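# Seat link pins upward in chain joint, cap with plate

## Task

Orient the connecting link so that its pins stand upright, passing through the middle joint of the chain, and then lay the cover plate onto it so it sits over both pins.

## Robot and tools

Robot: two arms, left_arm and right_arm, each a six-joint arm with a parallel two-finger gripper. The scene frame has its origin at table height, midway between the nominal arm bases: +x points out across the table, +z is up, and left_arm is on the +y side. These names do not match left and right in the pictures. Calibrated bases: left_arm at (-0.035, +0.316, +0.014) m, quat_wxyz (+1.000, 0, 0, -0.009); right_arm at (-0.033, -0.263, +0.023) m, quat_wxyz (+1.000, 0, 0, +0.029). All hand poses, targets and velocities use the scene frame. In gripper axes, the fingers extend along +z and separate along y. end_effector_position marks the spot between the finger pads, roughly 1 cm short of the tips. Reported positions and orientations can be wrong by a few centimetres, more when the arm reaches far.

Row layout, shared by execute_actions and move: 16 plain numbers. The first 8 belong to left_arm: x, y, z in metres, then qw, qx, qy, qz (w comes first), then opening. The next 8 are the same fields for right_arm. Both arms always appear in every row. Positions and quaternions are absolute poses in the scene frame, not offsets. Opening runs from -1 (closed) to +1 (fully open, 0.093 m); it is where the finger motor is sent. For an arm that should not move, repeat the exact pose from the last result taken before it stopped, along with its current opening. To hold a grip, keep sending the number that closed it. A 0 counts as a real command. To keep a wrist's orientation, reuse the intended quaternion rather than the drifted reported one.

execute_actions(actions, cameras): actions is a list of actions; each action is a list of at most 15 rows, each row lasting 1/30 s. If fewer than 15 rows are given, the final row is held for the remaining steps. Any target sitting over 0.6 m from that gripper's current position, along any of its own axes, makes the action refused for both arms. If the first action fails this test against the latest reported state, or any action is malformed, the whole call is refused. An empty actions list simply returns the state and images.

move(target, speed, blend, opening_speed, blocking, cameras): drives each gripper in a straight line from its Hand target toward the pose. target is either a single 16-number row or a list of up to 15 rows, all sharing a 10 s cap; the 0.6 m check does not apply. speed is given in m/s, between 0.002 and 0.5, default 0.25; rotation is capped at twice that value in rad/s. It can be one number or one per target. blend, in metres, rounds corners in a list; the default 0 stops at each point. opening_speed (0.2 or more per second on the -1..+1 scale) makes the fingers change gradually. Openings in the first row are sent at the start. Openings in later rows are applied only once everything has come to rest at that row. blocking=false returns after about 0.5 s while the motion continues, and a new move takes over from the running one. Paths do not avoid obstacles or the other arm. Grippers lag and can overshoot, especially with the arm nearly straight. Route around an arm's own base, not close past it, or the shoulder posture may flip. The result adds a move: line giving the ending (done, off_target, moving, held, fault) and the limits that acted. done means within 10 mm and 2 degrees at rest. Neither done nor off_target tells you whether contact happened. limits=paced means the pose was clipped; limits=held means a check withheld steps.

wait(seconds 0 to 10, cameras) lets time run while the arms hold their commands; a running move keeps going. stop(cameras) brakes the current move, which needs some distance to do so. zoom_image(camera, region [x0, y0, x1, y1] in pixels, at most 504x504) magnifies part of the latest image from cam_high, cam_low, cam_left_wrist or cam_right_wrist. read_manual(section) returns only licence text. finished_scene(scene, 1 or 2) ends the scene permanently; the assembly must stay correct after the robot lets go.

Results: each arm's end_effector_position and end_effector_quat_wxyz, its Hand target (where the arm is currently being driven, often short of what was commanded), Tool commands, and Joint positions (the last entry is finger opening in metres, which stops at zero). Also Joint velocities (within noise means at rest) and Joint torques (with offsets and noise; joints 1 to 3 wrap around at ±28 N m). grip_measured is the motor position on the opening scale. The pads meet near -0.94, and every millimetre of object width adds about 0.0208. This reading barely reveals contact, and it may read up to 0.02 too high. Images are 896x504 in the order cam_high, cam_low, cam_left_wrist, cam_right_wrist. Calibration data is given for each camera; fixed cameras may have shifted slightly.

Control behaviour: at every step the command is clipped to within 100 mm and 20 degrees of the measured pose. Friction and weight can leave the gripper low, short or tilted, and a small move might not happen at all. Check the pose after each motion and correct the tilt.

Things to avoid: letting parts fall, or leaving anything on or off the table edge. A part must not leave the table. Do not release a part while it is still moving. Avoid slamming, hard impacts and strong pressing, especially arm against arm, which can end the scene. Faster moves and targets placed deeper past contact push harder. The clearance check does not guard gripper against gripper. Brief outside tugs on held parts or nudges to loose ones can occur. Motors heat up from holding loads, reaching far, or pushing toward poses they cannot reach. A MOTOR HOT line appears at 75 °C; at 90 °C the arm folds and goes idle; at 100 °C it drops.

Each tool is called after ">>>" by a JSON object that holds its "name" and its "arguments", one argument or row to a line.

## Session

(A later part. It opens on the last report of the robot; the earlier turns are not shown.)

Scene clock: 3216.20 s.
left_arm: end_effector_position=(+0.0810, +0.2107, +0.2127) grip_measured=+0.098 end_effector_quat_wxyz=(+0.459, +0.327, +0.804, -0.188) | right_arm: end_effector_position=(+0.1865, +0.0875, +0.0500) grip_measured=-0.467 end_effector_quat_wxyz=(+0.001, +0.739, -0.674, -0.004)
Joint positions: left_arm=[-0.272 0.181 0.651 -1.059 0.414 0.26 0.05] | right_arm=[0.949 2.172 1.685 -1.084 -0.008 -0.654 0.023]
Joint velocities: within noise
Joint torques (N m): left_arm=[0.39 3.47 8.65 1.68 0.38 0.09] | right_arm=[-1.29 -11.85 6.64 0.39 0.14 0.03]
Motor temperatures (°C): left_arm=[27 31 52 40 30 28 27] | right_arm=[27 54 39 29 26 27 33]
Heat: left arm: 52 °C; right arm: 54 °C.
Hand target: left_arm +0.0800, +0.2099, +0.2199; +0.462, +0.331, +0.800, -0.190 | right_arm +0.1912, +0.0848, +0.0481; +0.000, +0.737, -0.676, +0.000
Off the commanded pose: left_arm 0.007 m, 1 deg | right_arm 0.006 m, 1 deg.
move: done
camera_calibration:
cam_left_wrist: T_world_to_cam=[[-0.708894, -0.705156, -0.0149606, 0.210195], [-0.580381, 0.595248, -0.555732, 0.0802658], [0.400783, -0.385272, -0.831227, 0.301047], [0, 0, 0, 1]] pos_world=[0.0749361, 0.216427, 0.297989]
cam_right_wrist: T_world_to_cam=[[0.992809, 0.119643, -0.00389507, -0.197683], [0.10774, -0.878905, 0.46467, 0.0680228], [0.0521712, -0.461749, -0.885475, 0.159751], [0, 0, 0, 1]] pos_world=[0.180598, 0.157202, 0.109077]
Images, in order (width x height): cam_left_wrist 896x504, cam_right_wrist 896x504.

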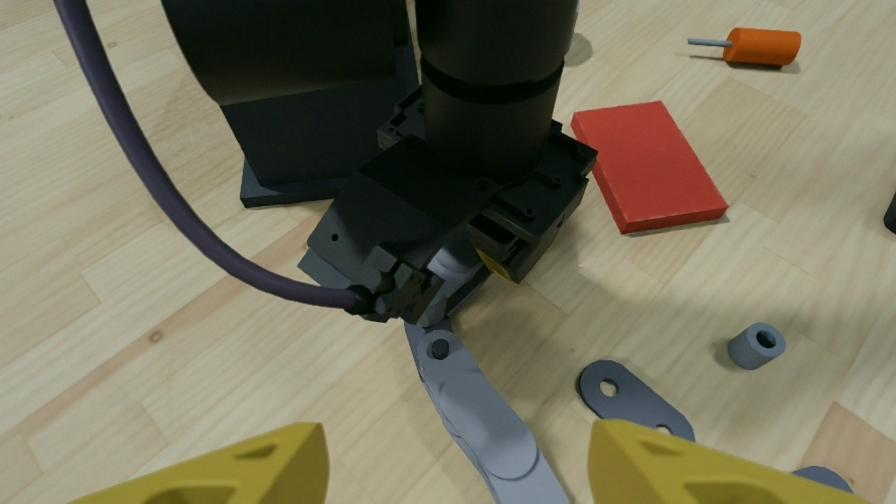

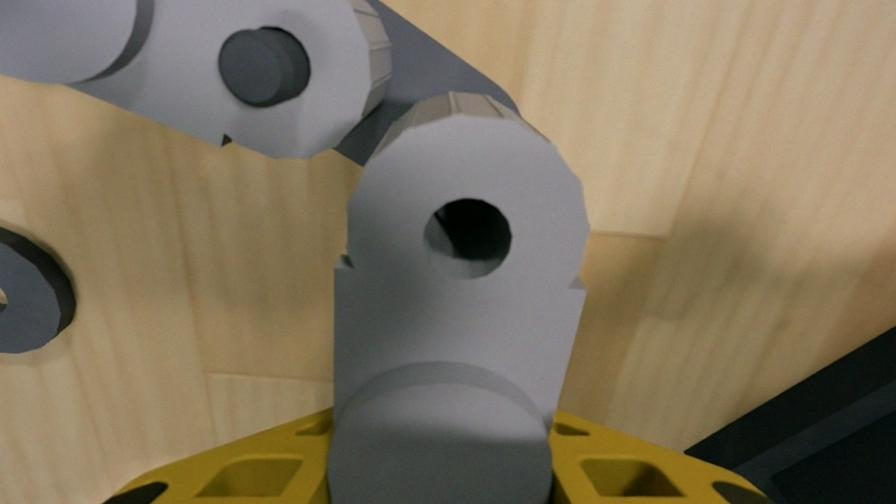

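>>> {"name": "move", "arguments": {
  "target": [
    [0.08,0.21,0.22,0.462,0.3314,0.8001,-0.1913,0.1,0.1912,0.0848,0.041,0,-0.7373,0.6756,0,-0.7]
  ],
  "speed": [0.01],
  "cameras": ["cam_right_wrist","cam_left_wrist"]
}}

>>> {"name": "zoom_image", "arguments": {
  "camera": "cam_right_wrist",
  "region": [400, 160, 530, 300]
}}

Scene clock: 3224.07 s.
left_arm: end_effector_position=(+0.0810, +0.2107, +0.2127) grip_measured=+0.098 end_effector_quat_wxyz=(+0.459, +0.327, +0.804, -0.188) | right_arm: end_effector_position=(+0.1865, +0.0875, +0.0431) grip_measured=-0.467 end_effector_quat_wxyz=(+0.001, +0.739, -0.674, -0.004)
Joint positions: left_arm=[-0.272 0.181 0.651 -1.059 0.414 0.26 0.05] | right_arm=[0.949 2.179 1.669 -1.061 -0.008 -0.654 0.023]
Joint velocities: within noise
Joint torques (N m): left_arm=[0.42 3.48 8.62 1.69 0.38 0.09] | right_arm=[-1.14 -11.79 6.39 0.37 0.15 0.04]
Motor temperatures (°C): left_arm=[27 31 52 40 30 28 27] | right_arm=[27 56 39 29 26 27 33]
Heat: left arm: 52 °C; right arm: 56 °C.
Hand target: left_arm +0.0800, +0.2099, +0.2199; +0.462, +0.331, +0.800, -0.190 | right_arm +0.1912, +0.0847, +0.0409; +0.000, +0.737, -0.676, +0.000
Off the commanded pose: left_arm 0.007 m, 1 deg | right_arm 0.006 m, 1 deg.
move: done
camera_calibration:
cam_left_wrist: T_world_to_cam=[[-0.708894, -0.705156, -0.0149606, 0.210195], [-0.580381, 0.595248, -0.555732, 0.0802658], [0.400783, -0.385272, -0.831227, 0.301047], [0, 0, 0, 1]] pos_world=[0.0749361, 0.216427, 0.297989]
cam_right_wrist: T_world_to_cam=[[0.992809, 0.119642, -0.00413578, -0.197656], [0.107834, -0.878755, 0.464932, 0.0711629], [0.051991, -0.462034, -0.885337, 0.153626], [0, 0, 0, 1]] pos_world=[0.180574, 0.157163, 0.102107]
Images, in order (width x height): cam_left_wrist 896x504, cam_right_wrist 896x504.

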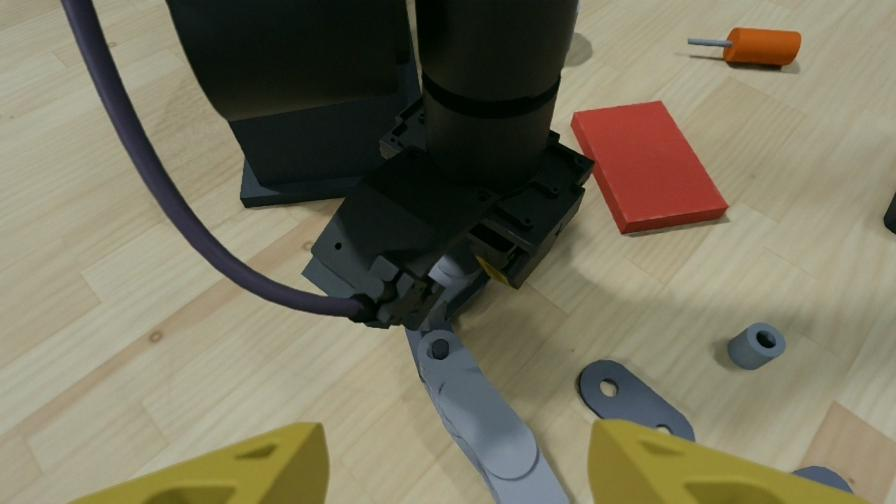

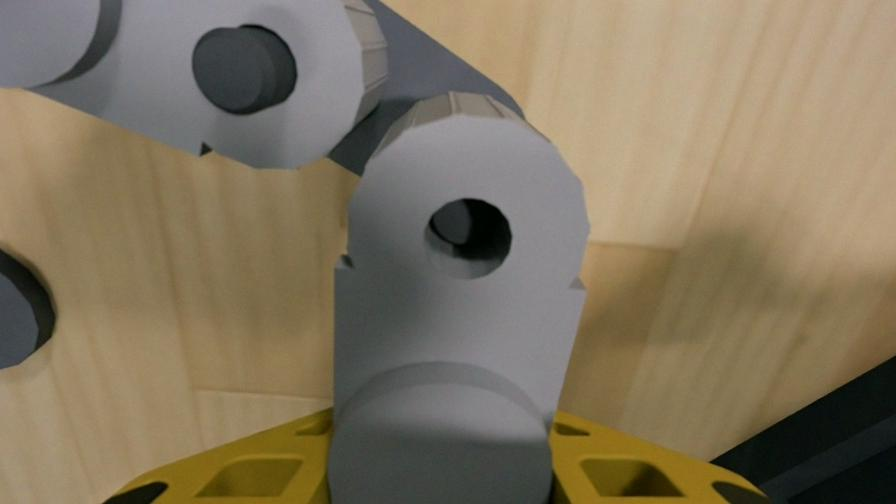

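Scaled by 3.600 from the camera's 896x504 image, which has a finer 1280x720 frame.

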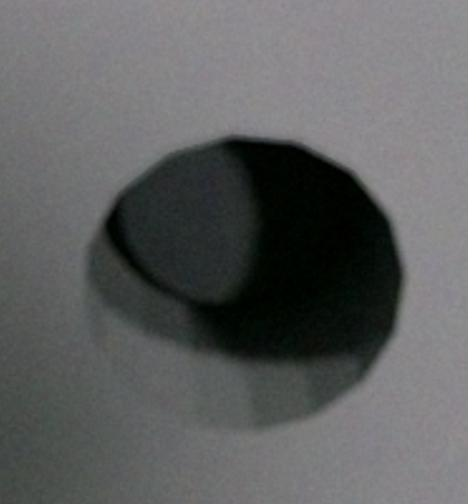

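>>> {"name": "move", "arguments": {
  "target": [
    [0.08,0.21,0.22,0.462,0.3314,0.8001,-0.1913,0.1,0.1910,0.0848,0.031,0,-0.7373,0.6756,0,-0.7],
    [0.08,0.21,0.22,0.462,0.3314,0.8001,-0.1913,0.1,0.1910,0.0848,0.0225,0,-0.7373,0.6756,0,-0.7]
  ],
  "speed": [0.012],
  "cameras": ["cam_right_wrist","cam_left_wrist"]
}}

>>> {"name": "zoom_image", "arguments": {
  "camera": "cam_right_wrist",
  "region": [400, 160, 530, 300]
}}

speed must be one number or one for each of the 2 targets, got a list of 1; nothing of the call was run

Scaled by 3.600 from the camera's 896x504 image, which has a finer 1280x720 frame.

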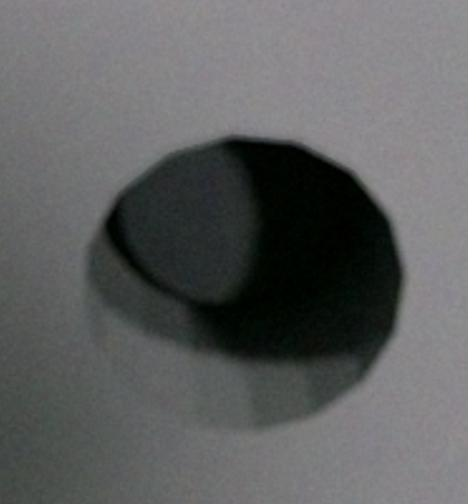

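>>> {"name": "move", "arguments": {
  "target": [
    [0.08,0.21,0.22,0.462,0.3314,0.8001,-0.1913,0.1,0.1910,0.0848,0.031,0,-0.7373,0.6756,0,-0.7]
  ],
  "speed": 0.012,
  "cameras": ["cam_right_wrist","cam_left_wrist"]
}}

>>> {"name": "zoom_image", "arguments": {
  "camera": "cam_right_wrist",
  "region": [400, 160, 530, 300]
}}

Scene clock: 3237.77 s.
left_arm: end_effector_position=(+0.0810, +0.2107, +0.2127) grip_measured=+0.098 end_effector_quat_wxyz=(+0.459, +0.327, +0.804, -0.188) | right_arm: end_effector_position=(+0.1865, +0.0875, +0.0335) grip_measured=-0.467 end_effector_quat_wxyz=(+0.001, +0.739, -0.674, -0.004)
Joint positions: left_arm=[-0.272 0.181 0.651 -1.059 0.414 0.26 0.05] | right_arm=[0.949 2.19 1.646 -1.027 -0.008 -0.654 0.023]
Joint velocities: within noise
Joint torques (N m): left_arm=[0.32 3.48 8.69 1.69 0.39 0.1] | right_arm=[-1.09 -11.6 6.56 0.35 0.15 0.06]
Motor temperatures (°C): left_arm=[27 31 52 40 30 28 27] | right_arm=[27 57 39 29 26 27 33]
Heat: left arm: 52 °C; right arm: 57 °C.
Hand target: left_arm +0.0800, +0.2099, +0.2199; +0.462, +0.331, +0.800, -0.190 | right_arm +0.1910, +0.0848, +0.0310; +0.000, +0.737, -0.676, +0.000
Off the commanded pose: left_arm 0.007 m, 1 deg | right_arm 0.006 m, 1 deg.
move: done
camera_calibration:
cam_left_wrist: T_world_to_cam=[[-0.708894, -0.705156, -0.0149606, 0.210195], [-0.580381, 0.595248, -0.555732, 0.0802658], [0.400783, -0.385272, -0.831227, 0.301047], [0, 0, 0, 1]] pos_world=[0.0749361, 0.216427, 0.297989]
cam_right_wrist: T_world_to_cam=[[0.99281, 0.119644, -0.00365435, -0.197736], [0.107645, -0.879055, 0.464409, 0.0757284], [0.0523515, -0.461463, -0.885613, 0.145037], [0, 0, 0, 1]] pos_world=[0.18057, 0.157157, 0.0925554]
Images, in order (width x height): cam_left_wrist 896x504, cam_right_wrist 896x504.

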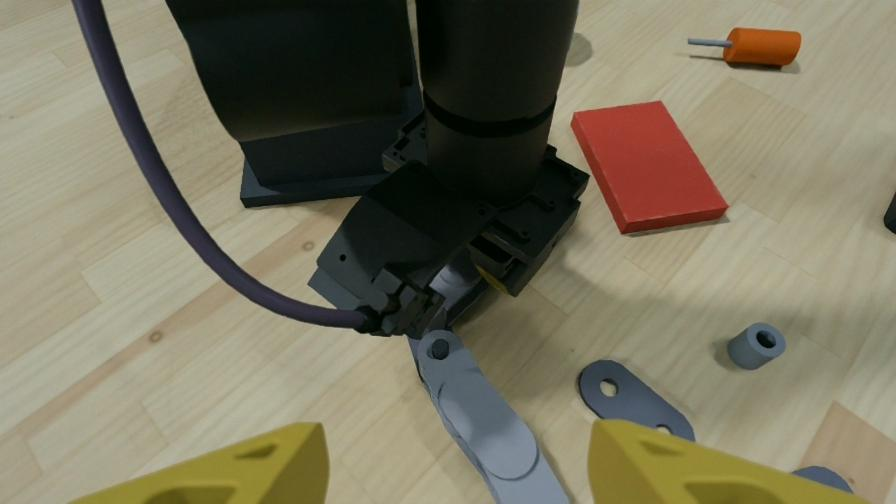

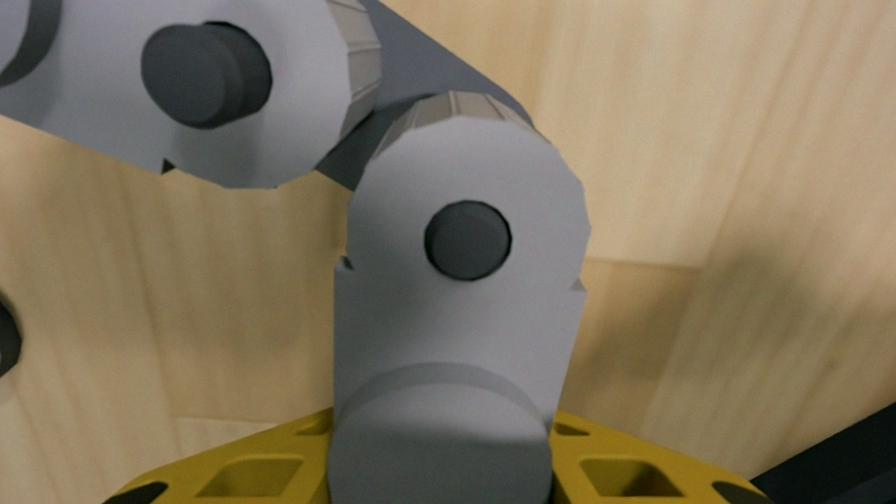

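Scaled by 3.600 from the camera's 896x504 image, which has a finer 1280x720 frame.

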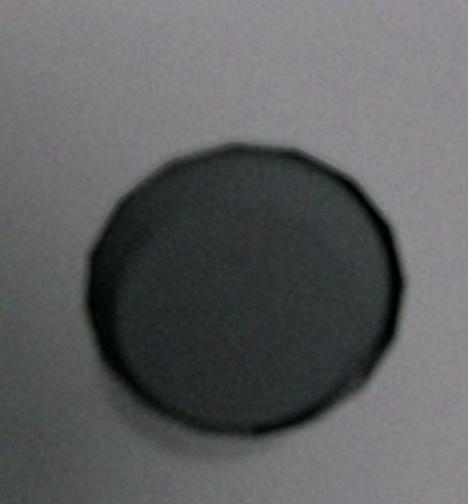

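>>> {"name": "move", "arguments": {
  "target": [
    [0.08,0.21,0.22,0.462,0.3314,0.8001,-0.1913,0.1,0.1910,0.0848,0.0225,0,-0.7373,0.6756,0,-0.7]
  ],
  "speed": 0.012,
  "cameras": ["cam_right_wrist","cam_left_wrist"]
}}

Scene clock: 3244.07 s.
left_arm: end_effector_position=(+0.0810, +0.2107, +0.2127) grip_measured=+0.098 end_effector_quat_wxyz=(+0.459, +0.327, +0.804, -0.188) | right_arm: end_effector_position=(+0.1867, +0.0878, +0.0253) grip_measured=-0.467 end_effector_quat_wxyz=(+0.000, +0.739, -0.674, -0.004)
Joint positions: left_arm=[-0.272 0.181 0.651 -1.059 0.414 0.26 0.05] | right_arm=[0.949 2.2 1.629 -0.998 -0.008 -0.654 0.023]
Joint velocities: within noise
Joint torques (N m): left_arm=[0.38 3.49 8.66 1.69 0.39 0.09] | right_arm=[-1.09 -11.81 6.45 0.42 0.16 0.05]
Motor temperatures (°C): left_arm=[27 31 52 40 30 28 27] | right_arm=[27 57 39 29 26 27 33]
Heat: left arm: 52 °C; right arm: 57 °C.
Hand target: left_arm +0.0800, +0.2099, +0.2199; +0.462, +0.331, +0.800, -0.190 | right_arm +0.1910, +0.0847, +0.0225; +0.000, +0.737, -0.676, +0.000
Off the commanded pose: left_arm 0.007 m, 1 deg | right_arm 0.006 m, 1 deg.
move: done
camera_calibration:
cam_left_wrist: T_world_to_cam=[[-0.708894, -0.705156, -0.0149606, 0.210195], [-0.580381, 0.595248, -0.555732, 0.0802658], [0.400783, -0.385272, -0.831227, 0.301047], [0, 0, 0, 1]] pos_world=[0.0749361, 0.216427, 0.297989]
cam_right_wrist: T_world_to_cam=[[0.992812, 0.119648, -0.00293221, -0.197988], [0.107362, -0.879504, 0.463623, 0.0798557], [0.0528925, -0.460606, -0.886028, 0.137752], [0, 0, 0, 1]] pos_world=[0.180706, 0.157372, 0.0844489]
Images, in order (width x height): cam_left_wrist 896x504, cam_right_wrist 896x504.

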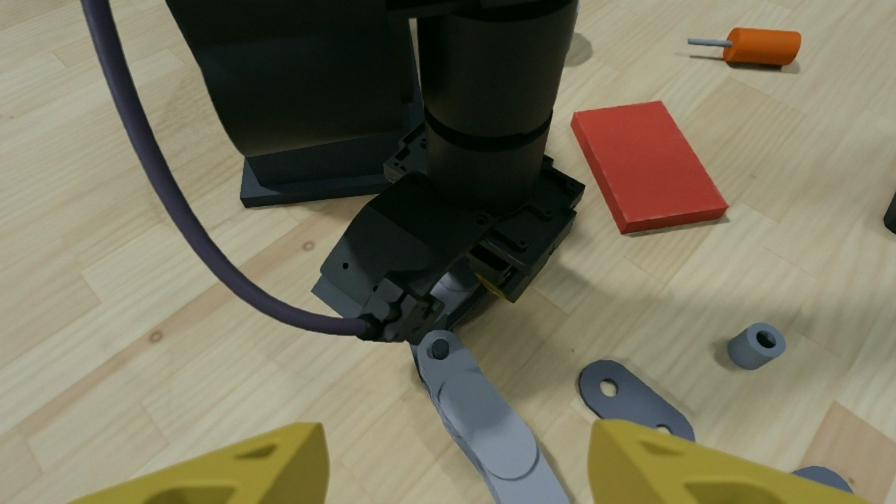

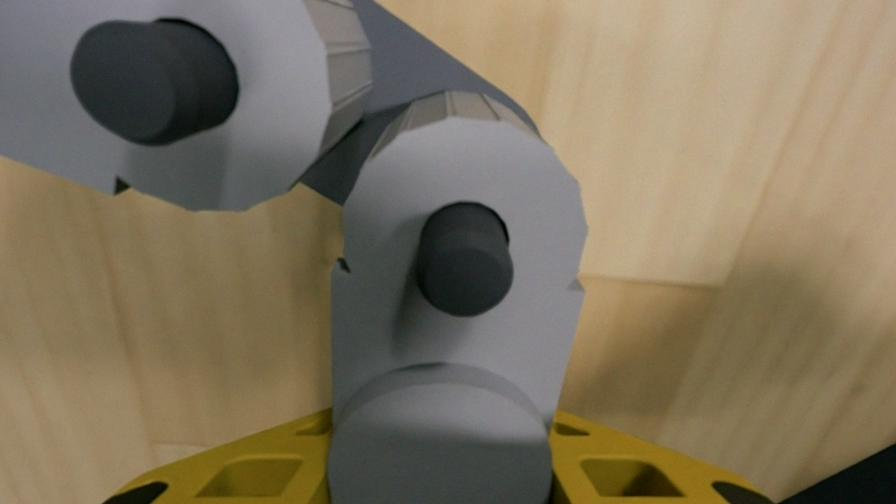

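>>> {"name": "move", "arguments": {
  "target": [
    [0.08,0.21,0.22,0.462,0.3314,0.8001,-0.1913,0.1,0.1910,0.0848,0.0203,0,-0.7373,0.6756,0,-0.7]
  ],
  "speed": 0.012,
  "cameras": ["cam_right_wrist"]
}}

Scene clock: 3249.87 s.
left_arm: end_effector_position=(+0.0810, +0.2107, +0.2127) grip_measured=+0.098 end_effector_quat_wxyz=(+0.459, +0.327, +0.804, -0.188) | right_arm: end_effector_position=(+0.1867, +0.0879, +0.0253) grip_measured=-0.467 end_effector_quat_wxyz=(+0.000, +0.739, -0.674, -0.004)
Joint positions: left_arm=[-0.272 0.181 0.651 -1.059 0.414 0.26 0.05] | right_arm=[0.949 2.2 1.629 -0.998 -0.008 -0.654 0.023]
Joint velocities: within noise
Joint torques (N m): left_arm=[0.4 3.48 8.7 1.68 0.39 0.08] | right_arm=[-1.07 -11.52 5.94 0.47 0.07 0.07]
Motor temperatures (°C): left_arm=[27 31 52 40 30 28 27] | right_arm=[27 58 39 29 26 27 33]
Heat: left arm: 52 °C; right arm: 58 °C.
Hand target: left_arm +0.0800, +0.2099, +0.2199; +0.462, +0.331, +0.800, -0.190 | right_arm +0.1909, +0.0847, +0.0203; +0.000, +0.737, -0.676, +0.000
Off the commanded pose: left_arm 0.007 m, 1 deg | right_arm 0.007 m, 1 deg.
move: done
camera_calibration:
cam_right_wrist: T_world_to_cam=[[0.992813, 0.119648, -0.0026915, -0.198053], [0.107267, -0.879653, 0.463361, 0.0799565], [0.0530729, -0.46032, -0.886165, 0.137731], [0, 0, 0, 1]] pos_world=[0.180743, 0.157431, 0.0844703]
Images, in order (width x height): cam_right_wrist 896x504.

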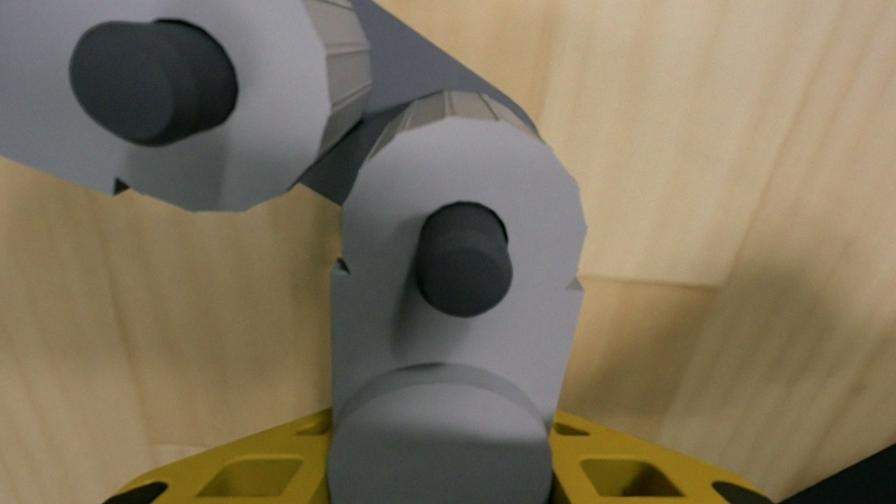

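>>> {"name": "move", "arguments": {
  "target": [
    [0.08,0.21,0.22,0.462,0.3314,0.8001,-0.1913,0.1,0.1910,0.0848,0.0215,0,-0.7373,0.6756,0,0.1],
    [0.08,0.21,0.22,0.462,0.3314,0.8001,-0.1913,0.1,0.1880,0.0865,0.08,0,-0.7373,0.6756,0,0.1]
  ],
  "speed": 0.03,
  "opening_speed": 0.5,
  "cameras": ["cam_right_wrist","cam_left_wrist"]
}}

Scene clock: 3259.87 s.
left_arm: end_effector_position=(+0.0810, +0.2107, +0.2127) grip_measured=+0.098 end_effector_quat_wxyz=(+0.459, +0.327, +0.804, -0.188) | right_arm: end_effector_position=(+0.1836, +0.0814, +0.0611) grip_measured=+0.098 end_effector_quat_wxyz=(+0.023, +0.738, -0.675, +0.000)
Joint positions: left_arm=[-0.272 0.181 0.651 -1.059 0.414 0.26 0.05] | right_arm=[0.947 2.18 1.742 -1.178 -0.008 -0.654 0.05]
Joint velocities: within noise
Joint torques (N m): left_arm=[0.39 3.54 8.64 1.69 0.4 0.08] | right_arm=[-0.16 -14.95 9.26 0.05 0.17 0.14]
Motor temperatures (°C): left_arm=[27 31 52 40 30 28 26] | right_arm=[27 58 39 29 26 27 33]
Heat: left arm: 52 °C; right arm: 58 °C.
Hand target: left_arm +0.0800, +0.2099, +0.2200; +0.462, +0.331, +0.800, -0.190 | right_arm +0.1878, +0.0862, +0.0797; +0.000, +0.737, -0.676, +0.000
Off the commanded pose: left_arm 0.007 m, 1 deg | right_arm 0.020 m, 3 deg.
move: off_target (right_arm)
camera_calibration:
cam_left_wrist: T_world_to_cam=[[-0.708894, -0.705156, -0.0149606, 0.210195], [-0.580381, 0.595248, -0.555732, 0.0802658], [0.400783, -0.385272, -0.831227, 0.301047], [0, 0, 0, 1]] pos_world=[0.0749361, 0.216427, 0.297989]
cam_right_wrist: T_world_to_cam=[[0.992595, 0.117051, -0.0324707, -0.192044], [0.117685, -0.860438, 0.49578, 0.0525764], [0.0300925, -0.49593, -0.867841, 0.172585], [0, 0, 0, 1]] pos_world=[0.179241, 0.153307, 0.117474]
Images, in order (width x height): cam_left_wrist 896x504, cam_right_wrist 896x504.

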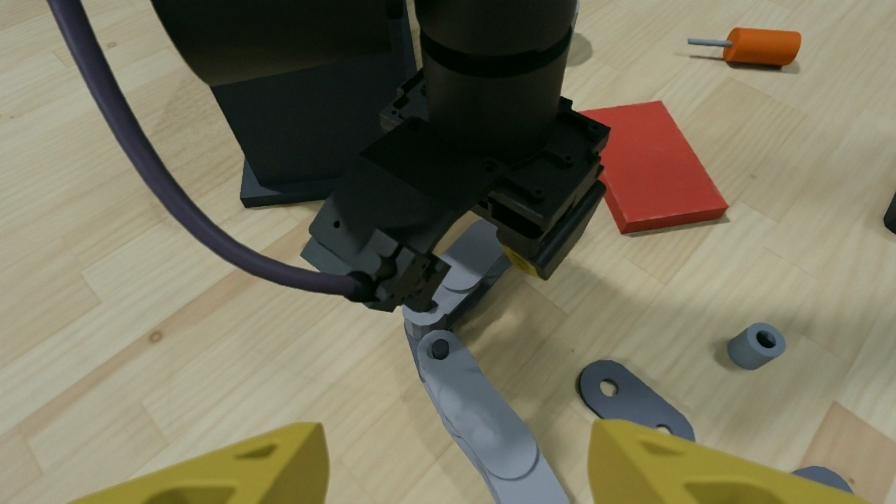

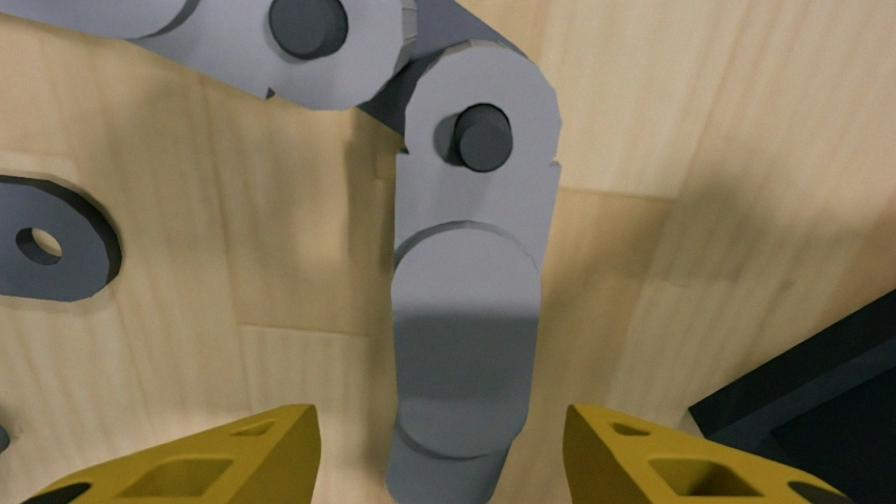

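>>> {"name": "move", "arguments": {
  "target": [
    [0.08,0.21,0.22,0.462,0.3314,0.8001,-0.1913,0.1,0.182,0.075,0.16,0,-0.7373,0.6756,0,0.1],
    [0.14,0.30,0.24,0.0,0.0872,0.9962,0,0.1,0.10,0.01,0.20,0,-0.64,0.7684,0,0.1],
    [0.16,0.36,0.22,0.0,-0.1305,0.9914,0,0.1,-0.03,0.03,0.16,0,-0.4924,0.8704,0,0.1],
    [0.16,0.36,0.22,0.0,-0.1305,0.9914,0,0.1,-0.037,0.045,0.12,0,-0.4924,0.8704,0,0.1]
  ],
  "speed": [0.06,0.15,0.15,0.08],
  "blend": [0.01,0.03,0.02,0]
}}

Scene clock: 3383.27 s.
left_arm: end_effector_position=(+0.1583, +0.3561, +0.2139) grip_measured=+0.098 end_effector_quat_wxyz=(+0.039, -0.123, +0.992, -0.003) | right_arm: end_effector_position=(-0.0361, +0.0459, +0.1256) grip_measured=+0.098 end_effector_quat_wxyz=(+0.000, -0.492, +0.870, +0.007)
Joint positions: left_arm=[0.233 1.257 1.327 -1.564 0.013 -0.032 0.05] | right_arm=[1.517 1.707 1.348 -1.2 -0.008 0.546 0.05]
Joint velocities: within noise
Joint torques (N m): left_arm=[0.29 -2.65 8.57 0.43 -0.01 -0.08] | right_arm=[0.53 -7.24 6.04 0.41 0.22 0.21]
Motor temperatures (°C): left_arm=[27 31 53 39 30 28 26] | right_arm=[27 69 42 28 26 27 30]
Heat: left arm: 53 °C; right arm: 69 °C.
Hand target: left_arm +0.1602, +0.3600, +0.2192; +0.045, -0.131, +0.990, +0.004 | right_arm -0.0370, +0.0449, +0.1201; +0.000, -0.492, +0.870, +0.000
Off the commanded pose: left_arm 0.007 m, 5 deg | right_arm 0.006 m, 1 deg.
joint sent to its limit (left arm) — joint 4 (wrist pitch), lower limit. The joint targets are off in orientation, not in position.
move: off_target (left_arm)
camera_calibration:
cam_left_wrist: T_world_to_cam=[[0.222338, -0.974824, 0.0168577, 0.309287], [-0.909967, -0.201276, 0.362558, 0.178629], [-0.350037, -0.0959504, -0.931809, 0.364459], [0, 0, 0, 1]] pos_world=[0.221354, 0.372424, 0.269629]
cam_right_wrist: T_world_to_cam=[[0.871482, -0.490323, -0.0101397, 0.053032], [-0.43044, -0.77463, 0.463324, -0.00373951], [-0.235033, -0.399414, -0.886131, 0.205889], [0, 0, 0, 1]] pos_world=[0.000564683, 0.105341, 0.184715]

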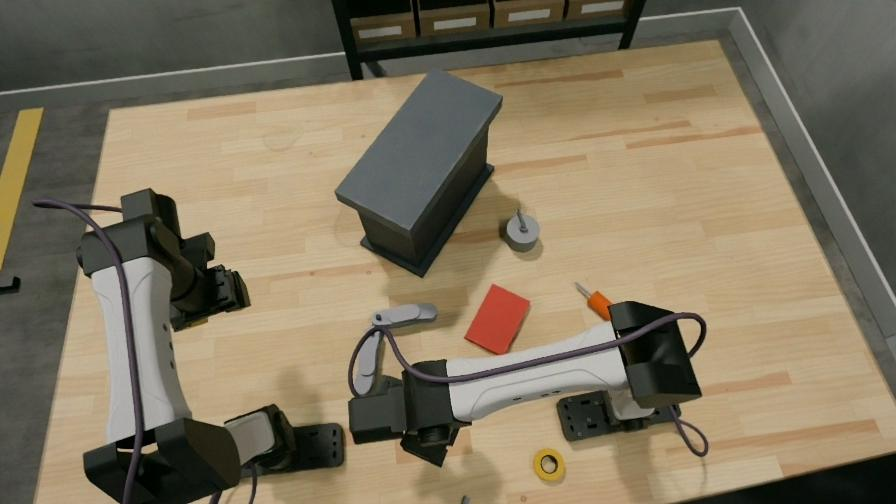

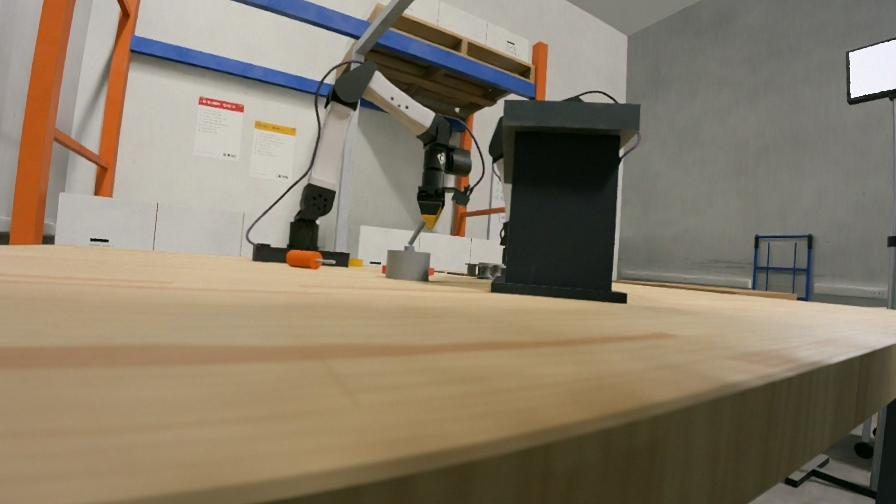

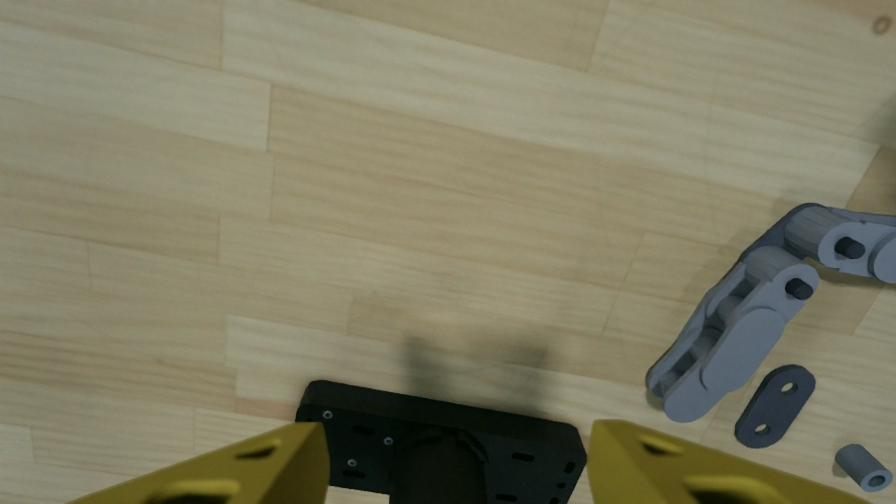

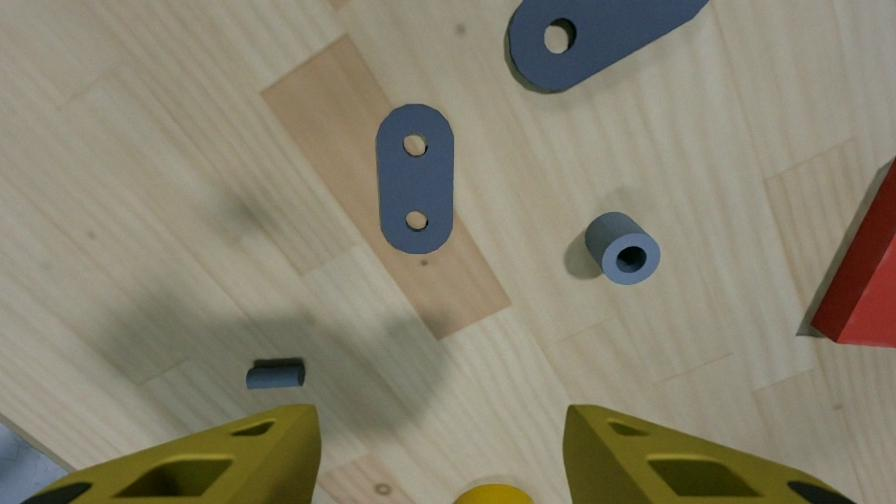

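>>> {"name": "move", "arguments": {
  "target": [
    [0.1583,0.3561,0.2139,0.039,-0.123,0.992,-0.003,0.1,-0.0405,0.0645,0.06,0,-0.4924,0.8704,0,0.0],
    [0.1583,0.3561,0.2139,0.039,-0.123,0.992,-0.003,0.1,-0.0405,0.0645,0.035,0,-0.4924,0.8704,0,0.0]
  ],
  "speed": [0.1,0.05],
  "cameras": ["cam_right_wrist"]
}}

Scene clock: 3403.37 s.
left_arm: end_effector_position=(+0.1583, +0.3561, +0.2139) grip_measured=+0.098 end_effector_quat_wxyz=(+0.039, -0.123, +0.992, -0.003) | right_arm: end_effector_position=(-0.0394, +0.0675, +0.0416) grip_measured=+0.002 end_effector_quat_wxyz=(+0.000, -0.492, +0.870, +0.009)
Joint positions: left_arm=[0.233 1.257 1.327 -1.564 0.013 -0.032 0.05] | right_arm=[1.527 1.869 1.201 -0.888 -0.008 0.556 0.045]
Joint velocities: within noise
Joint torques (N m): left_arm=[-0.35 -3.04 6.39 0.5 0.12 0.01] | right_arm=[0.57 -8.06 5.71 0.46 0.21 0.19]
Motor temperatures (°C): left_arm=[27 31 56 36 29 28 26] | right_arm=[27 61 41 28 26 27 30]
Heat: left arm: 56 °C; right arm: 61 °C.
Hand target: left_arm +0.1583, +0.3561, +0.2139; +0.039, -0.123, +0.992, -0.003 | right_arm -0.0405, +0.0645, +0.0352; +0.000, -0.492, +0.870, +0.000
Off the commanded pose: left_arm 0.000 m, 0 deg | right_arm 0.007 m, 1 deg.
move: done
camera_calibration:
cam_right_wrist: T_world_to_cam=[[0.871106, -0.490949, -0.0119353, 0.0657164], [-0.430951, -0.775852, 0.460798, 0.0506507], [-0.235489, -0.396261, -0.887425, 0.13917], [0, 0, 0, 1]] pos_world=[-0.00264502, 0.126709, 0.100948]
Images, in order (width x height): cam_right_wrist 896x504.

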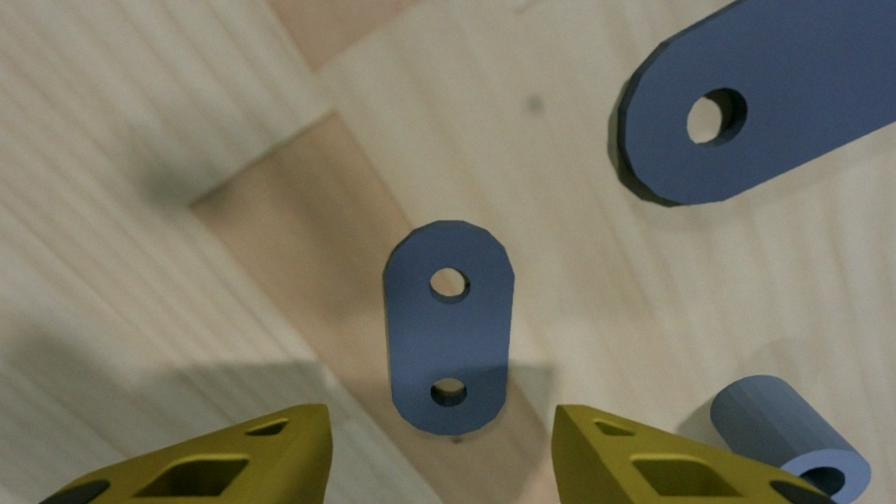

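>>> {"name": "move", "arguments": {
  "target": [
    [0.1583,0.3561,0.2139,0.039,-0.123,0.992,-0.003,0.1,-0.0370,0.0665,0.025,0,-0.4924,0.8704,0,0.0],
    [0.1583,0.3561,0.2139,0.039,-0.123,0.992,-0.003,0.1,-0.0370,0.0665,0.0155,0,-0.4924,0.8704,0,0.0]
  ],
  "speed": [0.04,0.02],
  "cameras": ["cam_right_wrist"]
}}

Scene clock: 3420.17 s.
left_arm: end_effector_position=(+0.1583, +0.3561, +0.2139) grip_measured=+0.098 end_effector_quat_wxyz=(+0.039, -0.123, +0.992, -0.003) | right_arm: end_effector_position=(-0.0394, +0.0702, +0.0226) grip_measured=+0.002 end_effector_quat_wxyz=(+0.001, -0.492, +0.870, +0.009)
Joint positions: left_arm=[0.233 1.257 1.327 -1.564 0.013 -0.032 0.05] | right_arm=[1.527 1.909 1.172 -0.816 -0.008 0.556 0.045]
Joint velocities: within noise
Joint torques (N m): left_arm=[-0.35 -3.08 6.38 0.49 0.11 0.01] | right_arm=[-0.42 -8.17 5.39 0.45 0.23 0.07]
Motor temperatures (°C): left_arm=[27 31 54 35 29 28 26] | right_arm=[27 58 41 28 26 27 30]
Heat: left arm: 54 °C; right arm: 58 °C.
Hand target: left_arm +0.1583, +0.3561, +0.2139; +0.039, -0.123, +0.992, -0.003 | right_arm -0.0370, +0.0663, +0.0156; +0.000, -0.492, +0.870, +0.000
Off the commanded pose: left_arm 0.000 m, 0 deg | right_arm 0.008 m, 1 deg.
move: done
camera_calibration:
cam_right_wrist: T_world_to_cam=[[0.871106, -0.490926, -0.0128959, 0.0668669], [-0.430938, -0.776729, 0.45933, 0.061562], [-0.235513, -0.394568, -0.888172, 0.123288], [0, 0, 0, 1]] pos_world=[-0.00268278, 0.129289, 0.082086]
Images, in order (width x height): cam_right_wrist 896x504.

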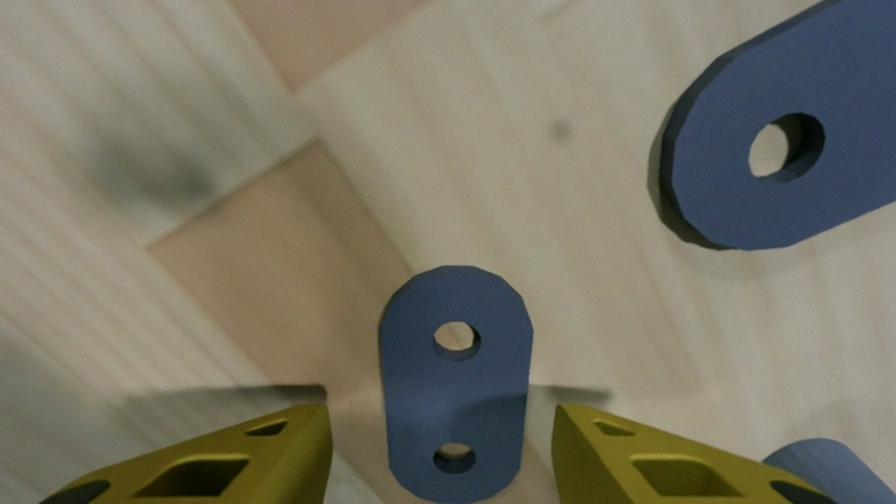

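>>> {"name": "move", "arguments": {
  "target": [
    [0.1583,0.3561,0.2139,0.039,-0.123,0.992,-0.003,0.1,-0.0290,0.0680,0.035,0,-0.4924,0.8704,0,0.0],
    [0.1583,0.3561,0.2139,0.039,-0.123,0.992,-0.003,0.1,-0.0335,0.0680,0.0155,0,-0.4924,0.8704,0,0.0]
  ],
  "speed": [0.04,0.02],
  "cameras": ["cam_right_wrist"]
}}

Scene clock: 3434.70 s.
left_arm: end_effector_position=(+0.1583, +0.3561, +0.2139) grip_measured=+0.098 end_effector_quat_wxyz=(+0.039, -0.123, +0.992, -0.003) | right_arm: end_effector_position=(-0.0327, +0.0726, +0.0245) grip_measured=+0.002 end_effector_quat_wxyz=(+0.002, -0.491, +0.871, +0.012)
Joint positions: left_arm=[0.233 1.257 1.327 -1.564 0.013 -0.032 0.05] | right_arm=[1.507 1.909 1.18 -0.819 -0.008 0.538 0.045]
Joint velocities: within noise
Joint torques (N m): left_arm=[-0.29 -3.04 6.34 0.49 0.11 0.01] | right_arm=[0.49 -7.72 5.07 0.45 0.24 0.13]
Motor temperatures (°C): left_arm=[27 31 53 34 29 28 26] | right_arm=[27 57 40 28 26 27 30]
Heat: left arm: 53 °C; right arm: 57 °C.
Hand target: left_arm +0.1583, +0.3561, +0.2139; +0.039, -0.123, +0.992, -0.003 | right_arm -0.0335, +0.0678, +0.0158; +0.000, -0.492, +0.870, +0.000
Off the commanded pose: left_arm 0.000 m, 0 deg | right_arm 0.010 m, 1 deg.
move: done
camera_calibration:
cam_right_wrist: T_world_to_cam=[[0.870171, -0.492507, -0.0154826, 0.0623305], [-0.43258, -0.778583, 0.454624, 0.065703], [-0.23596, -0.388903, -0.890549, 0.127064], [0, 0, 0, 1]] pos_world=[0.00416554, 0.131269, 0.0842513]
Images, in order (width x height): cam_right_wrist 896x504.

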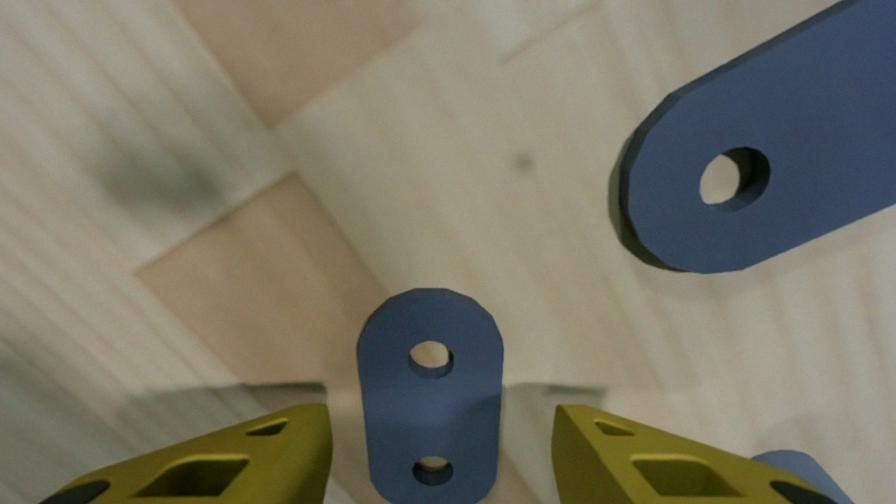

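>>> {"name": "move", "arguments": {
  "target": [
    [0.1583,0.3561,0.2139,0.039,-0.123,0.992,-0.003,0.1,-0.0355,0.0685,0.0110,0,-0.4924,0.8704,0,0.0],
    [0.1583,0.3561,0.2139,0.039,-0.123,0.992,-0.003,0.1,-0.0355,0.0685,0.0110,0,-0.4924,0.8704,0,-0.6]
  ],
  "speed": 0.02,
  "opening_speed": 0.4,
  "cameras": ["cam_right_wrist"]
}}

Scene clock: 3449.50 s.
left_arm: end_effector_position=(+0.1583, +0.3561, +0.2139) grip_measured=+0.098 end_effector_quat_wxyz=(+0.039, -0.123, +0.992, -0.003) | right_arm: end_effector_position=(-0.0343, +0.0726, +0.0183) grip_measured=-0.598 end_effector_quat_wxyz=(+0.001, -0.492, +0.871, +0.010)
Joint positions: left_arm=[0.233 1.257 1.327 -1.564 0.013 -0.032 0.05] | right_arm=[1.512 1.924 1.173 -0.802 -0.008 0.541 0.017]
Joint velocities: within noise
Joint torques (N m): left_arm=[-0.29 -3.06 6.37 0.48 0.11 0.02] | right_arm=[0.54 -8.08 5.18 0.45 0.2 0.17]
Motor temperatures (°C): left_arm=[27 30 52 33 29 28 26] | right_arm=[27 55 40 28 26 27 30]
Heat: left arm: 52 °C; right arm: 55 °C.
Hand target: left_arm +0.1583, +0.3561, +0.2139; +0.039, -0.123, +0.992, -0.003 | right_arm -0.0354, +0.0683, +0.0112; +0.000, -0.492, +0.870, +0.000
Off the commanded pose: left_arm 0.000 m, 0 deg | right_arm 0.008 m, 1 deg.
move: done
camera_calibration:
cam_right_wrist: T_world_to_cam=[[0.870921, -0.491244, -0.0132922, 0.0635564], [-0.431354, -0.777141, 0.458242, 0.0676229], [-0.235438, -0.393359, -0.888728, 0.121468], [0, 0, 0, 1]] pos_world=[0.00241513, 0.131555, 0.0778096]
Images, in order (width x height): cam_right_wrist 896x504.

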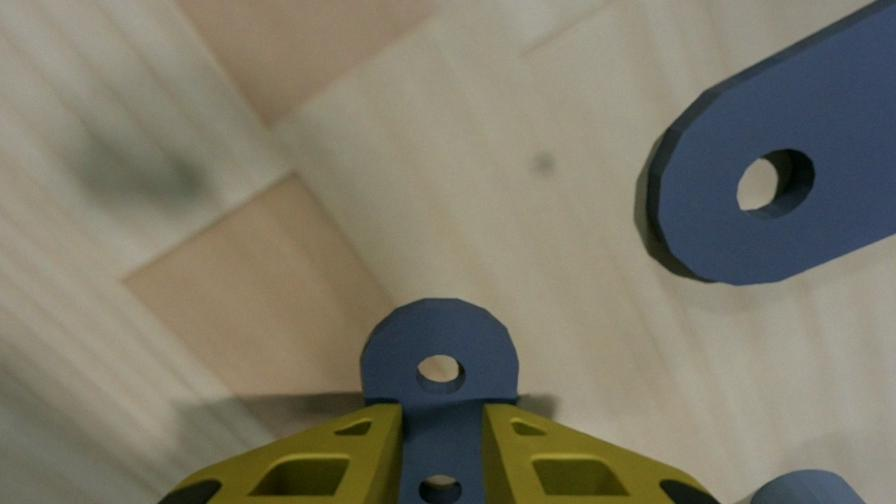

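>>> {"name": "move", "arguments": {
  "target": [
    [0.1583,0.3561,0.2139,0.039,-0.123,0.992,-0.003,0.1,-0.0355,0.0685,0.0110,0,-0.4924,0.8704,0,0.0],
    [0.1583,0.3561,0.2139,0.039,-0.123,0.992,-0.003,0.1,-0.0355,0.0685,0.0055,0,-0.4924,0.8704,0,0.0]
  ],
  "speed": 0.01,
  "cameras": ["cam_right_wrist"]
}}

Scene clock: 3463.47 s.
left_arm: end_effector_position=(+0.1583, +0.3561, +0.2139) grip_measured=+0.098 end_effector_quat_wxyz=(+0.039, -0.123, +0.992, -0.003) | right_arm: end_effector_position=(-0.0343, +0.0719, +0.0135) grip_measured=-0.002 end_effector_quat_wxyz=(+0.000, -0.492, +0.871, +0.009)
Joint positions: left_arm=[0.233 1.257 1.327 -1.564 0.013 -0.032 0.05] | right_arm=[1.512 1.934 1.165 -0.787 -0.008 0.542 0.045]
Joint velocities: within noise
Joint torques (N m): left_arm=[-0.29 -3.04 6.38 0.49 0.12 0] | right_arm=[0.69 -8.09 5.04 0.5 0.24 0.19]
Motor temperatures (°C): left_arm=[27 30 52 33 29 28 26] | right_arm=[27 54 39 28 26 27 30]
Heat: left arm: 52 °C; right arm: 54 °C.
Hand target: left_arm +0.1583, +0.3561, +0.2139; +0.039, -0.123, +0.992, -0.003 | right_arm -0.0354, +0.0684, +0.0057; +0.000, -0.492, +0.870, +0.000
Off the commanded pose: left_arm 0.000 m, 0 deg | right_arm 0.009 m, 1 deg.
move: done
camera_calibration:
cam_right_wrist: T_world_to_cam=[[0.870733, -0.491614, -0.0117983, 0.0631843], [-0.431646, -0.775573, 0.460617, 0.0691886], [-0.235596, -0.395982, -0.887521, 0.117105], [0, 0, 0, 1]] pos_world=[0.00243776, 0.131095, 0.0728089]
Images, in order (width x height): cam_right_wrist 896x504.

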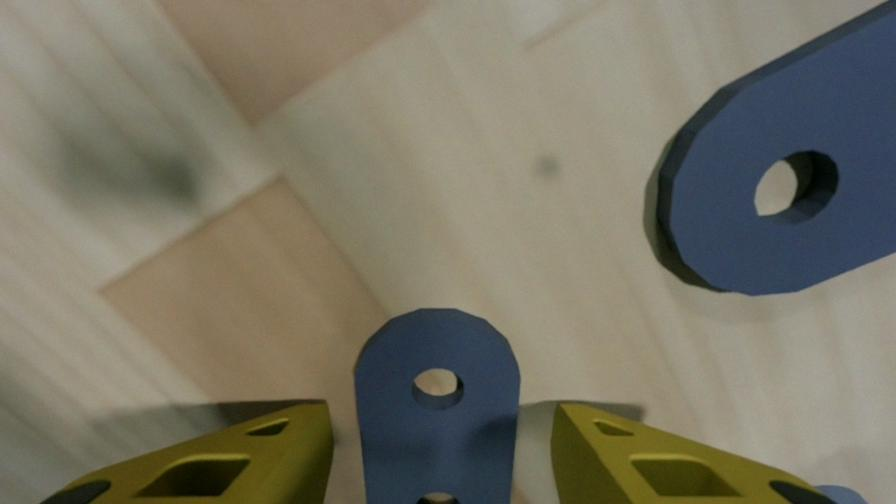

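>>> {"name": "move", "arguments": {
  "target": [
    [0.1583,0.3561,0.2139,0.039,-0.123,0.992,-0.003,0.1,-0.0355,0.0685,0.0030,0,-0.4924,0.8704,0,0.0]
  ],
  "speed": 0.01,
  "cameras": ["cam_right_wrist"]
}}

>>> {"name": "zoom_image", "arguments": {
  "camera": "cam_right_wrist",
  "region": [280, 380, 620, 504]
}}

Scene clock: 3478.00 s.
left_arm: end_effector_position=(+0.1583, +0.3561, +0.2139) grip_measured=+0.098 end_effector_quat_wxyz=(+0.039, -0.123, +0.992, -0.003) | right_arm: end_effector_position=(-0.0343, +0.0720, +0.0135) grip_measured=-0.002 end_effector_quat_wxyz=(+0.001, -0.492, +0.871, +0.009)
Joint positions: left_arm=[0.233 1.257 1.327 -1.564 0.013 -0.032 0.05] | right_arm=[1.512 1.934 1.165 -0.786 -0.008 0.542 0.045]
Joint velocities: within noise
Joint torques (N m): left_arm=[-0.35 -3.07 6.39 0.49 0.11 0.01] | right_arm=[0.47 -7.76 4.6 0.62 0.24 0.17]
Motor temperatures (°C): left_arm=[27 30 52 32 29 28 26] | right_arm=[27 52 38 28 26 27 30]
Heat: left arm: 52 °C; right arm: 52 °C.
Hand target: left_arm +0.1583, +0.3561, +0.2139; +0.039, -0.123, +0.992, -0.003 | right_arm -0.0354, +0.0683, +0.0034; +0.000, -0.492, +0.870, +0.000
Off the commanded pose: left_arm 0.000 m, 0 deg | right_arm 0.011 m, 1 deg.
move: off_target (right_arm)
camera_calibration:
cam_right_wrist: T_world_to_cam=[[0.870733, -0.49161, -0.0119856, 0.0632319], [-0.431646, -0.775749, 0.460321, 0.0692763], [-0.235596, -0.395643, -0.887672, 0.11712], [0, 0, 0, 1]] pos_world=[0.00243781, 0.131164, 0.0728329]
Images, in order (width x height): cam_right_wrist 896x504.

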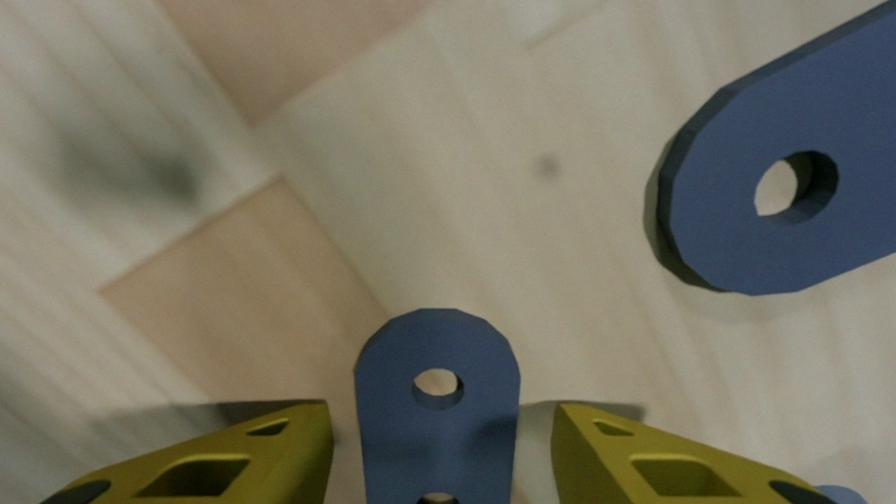

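Scaled by 1.482 from the camera's 896x504 image, which has a finer 1280x720 frame.

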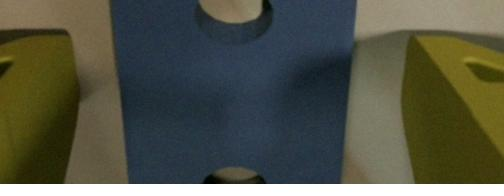

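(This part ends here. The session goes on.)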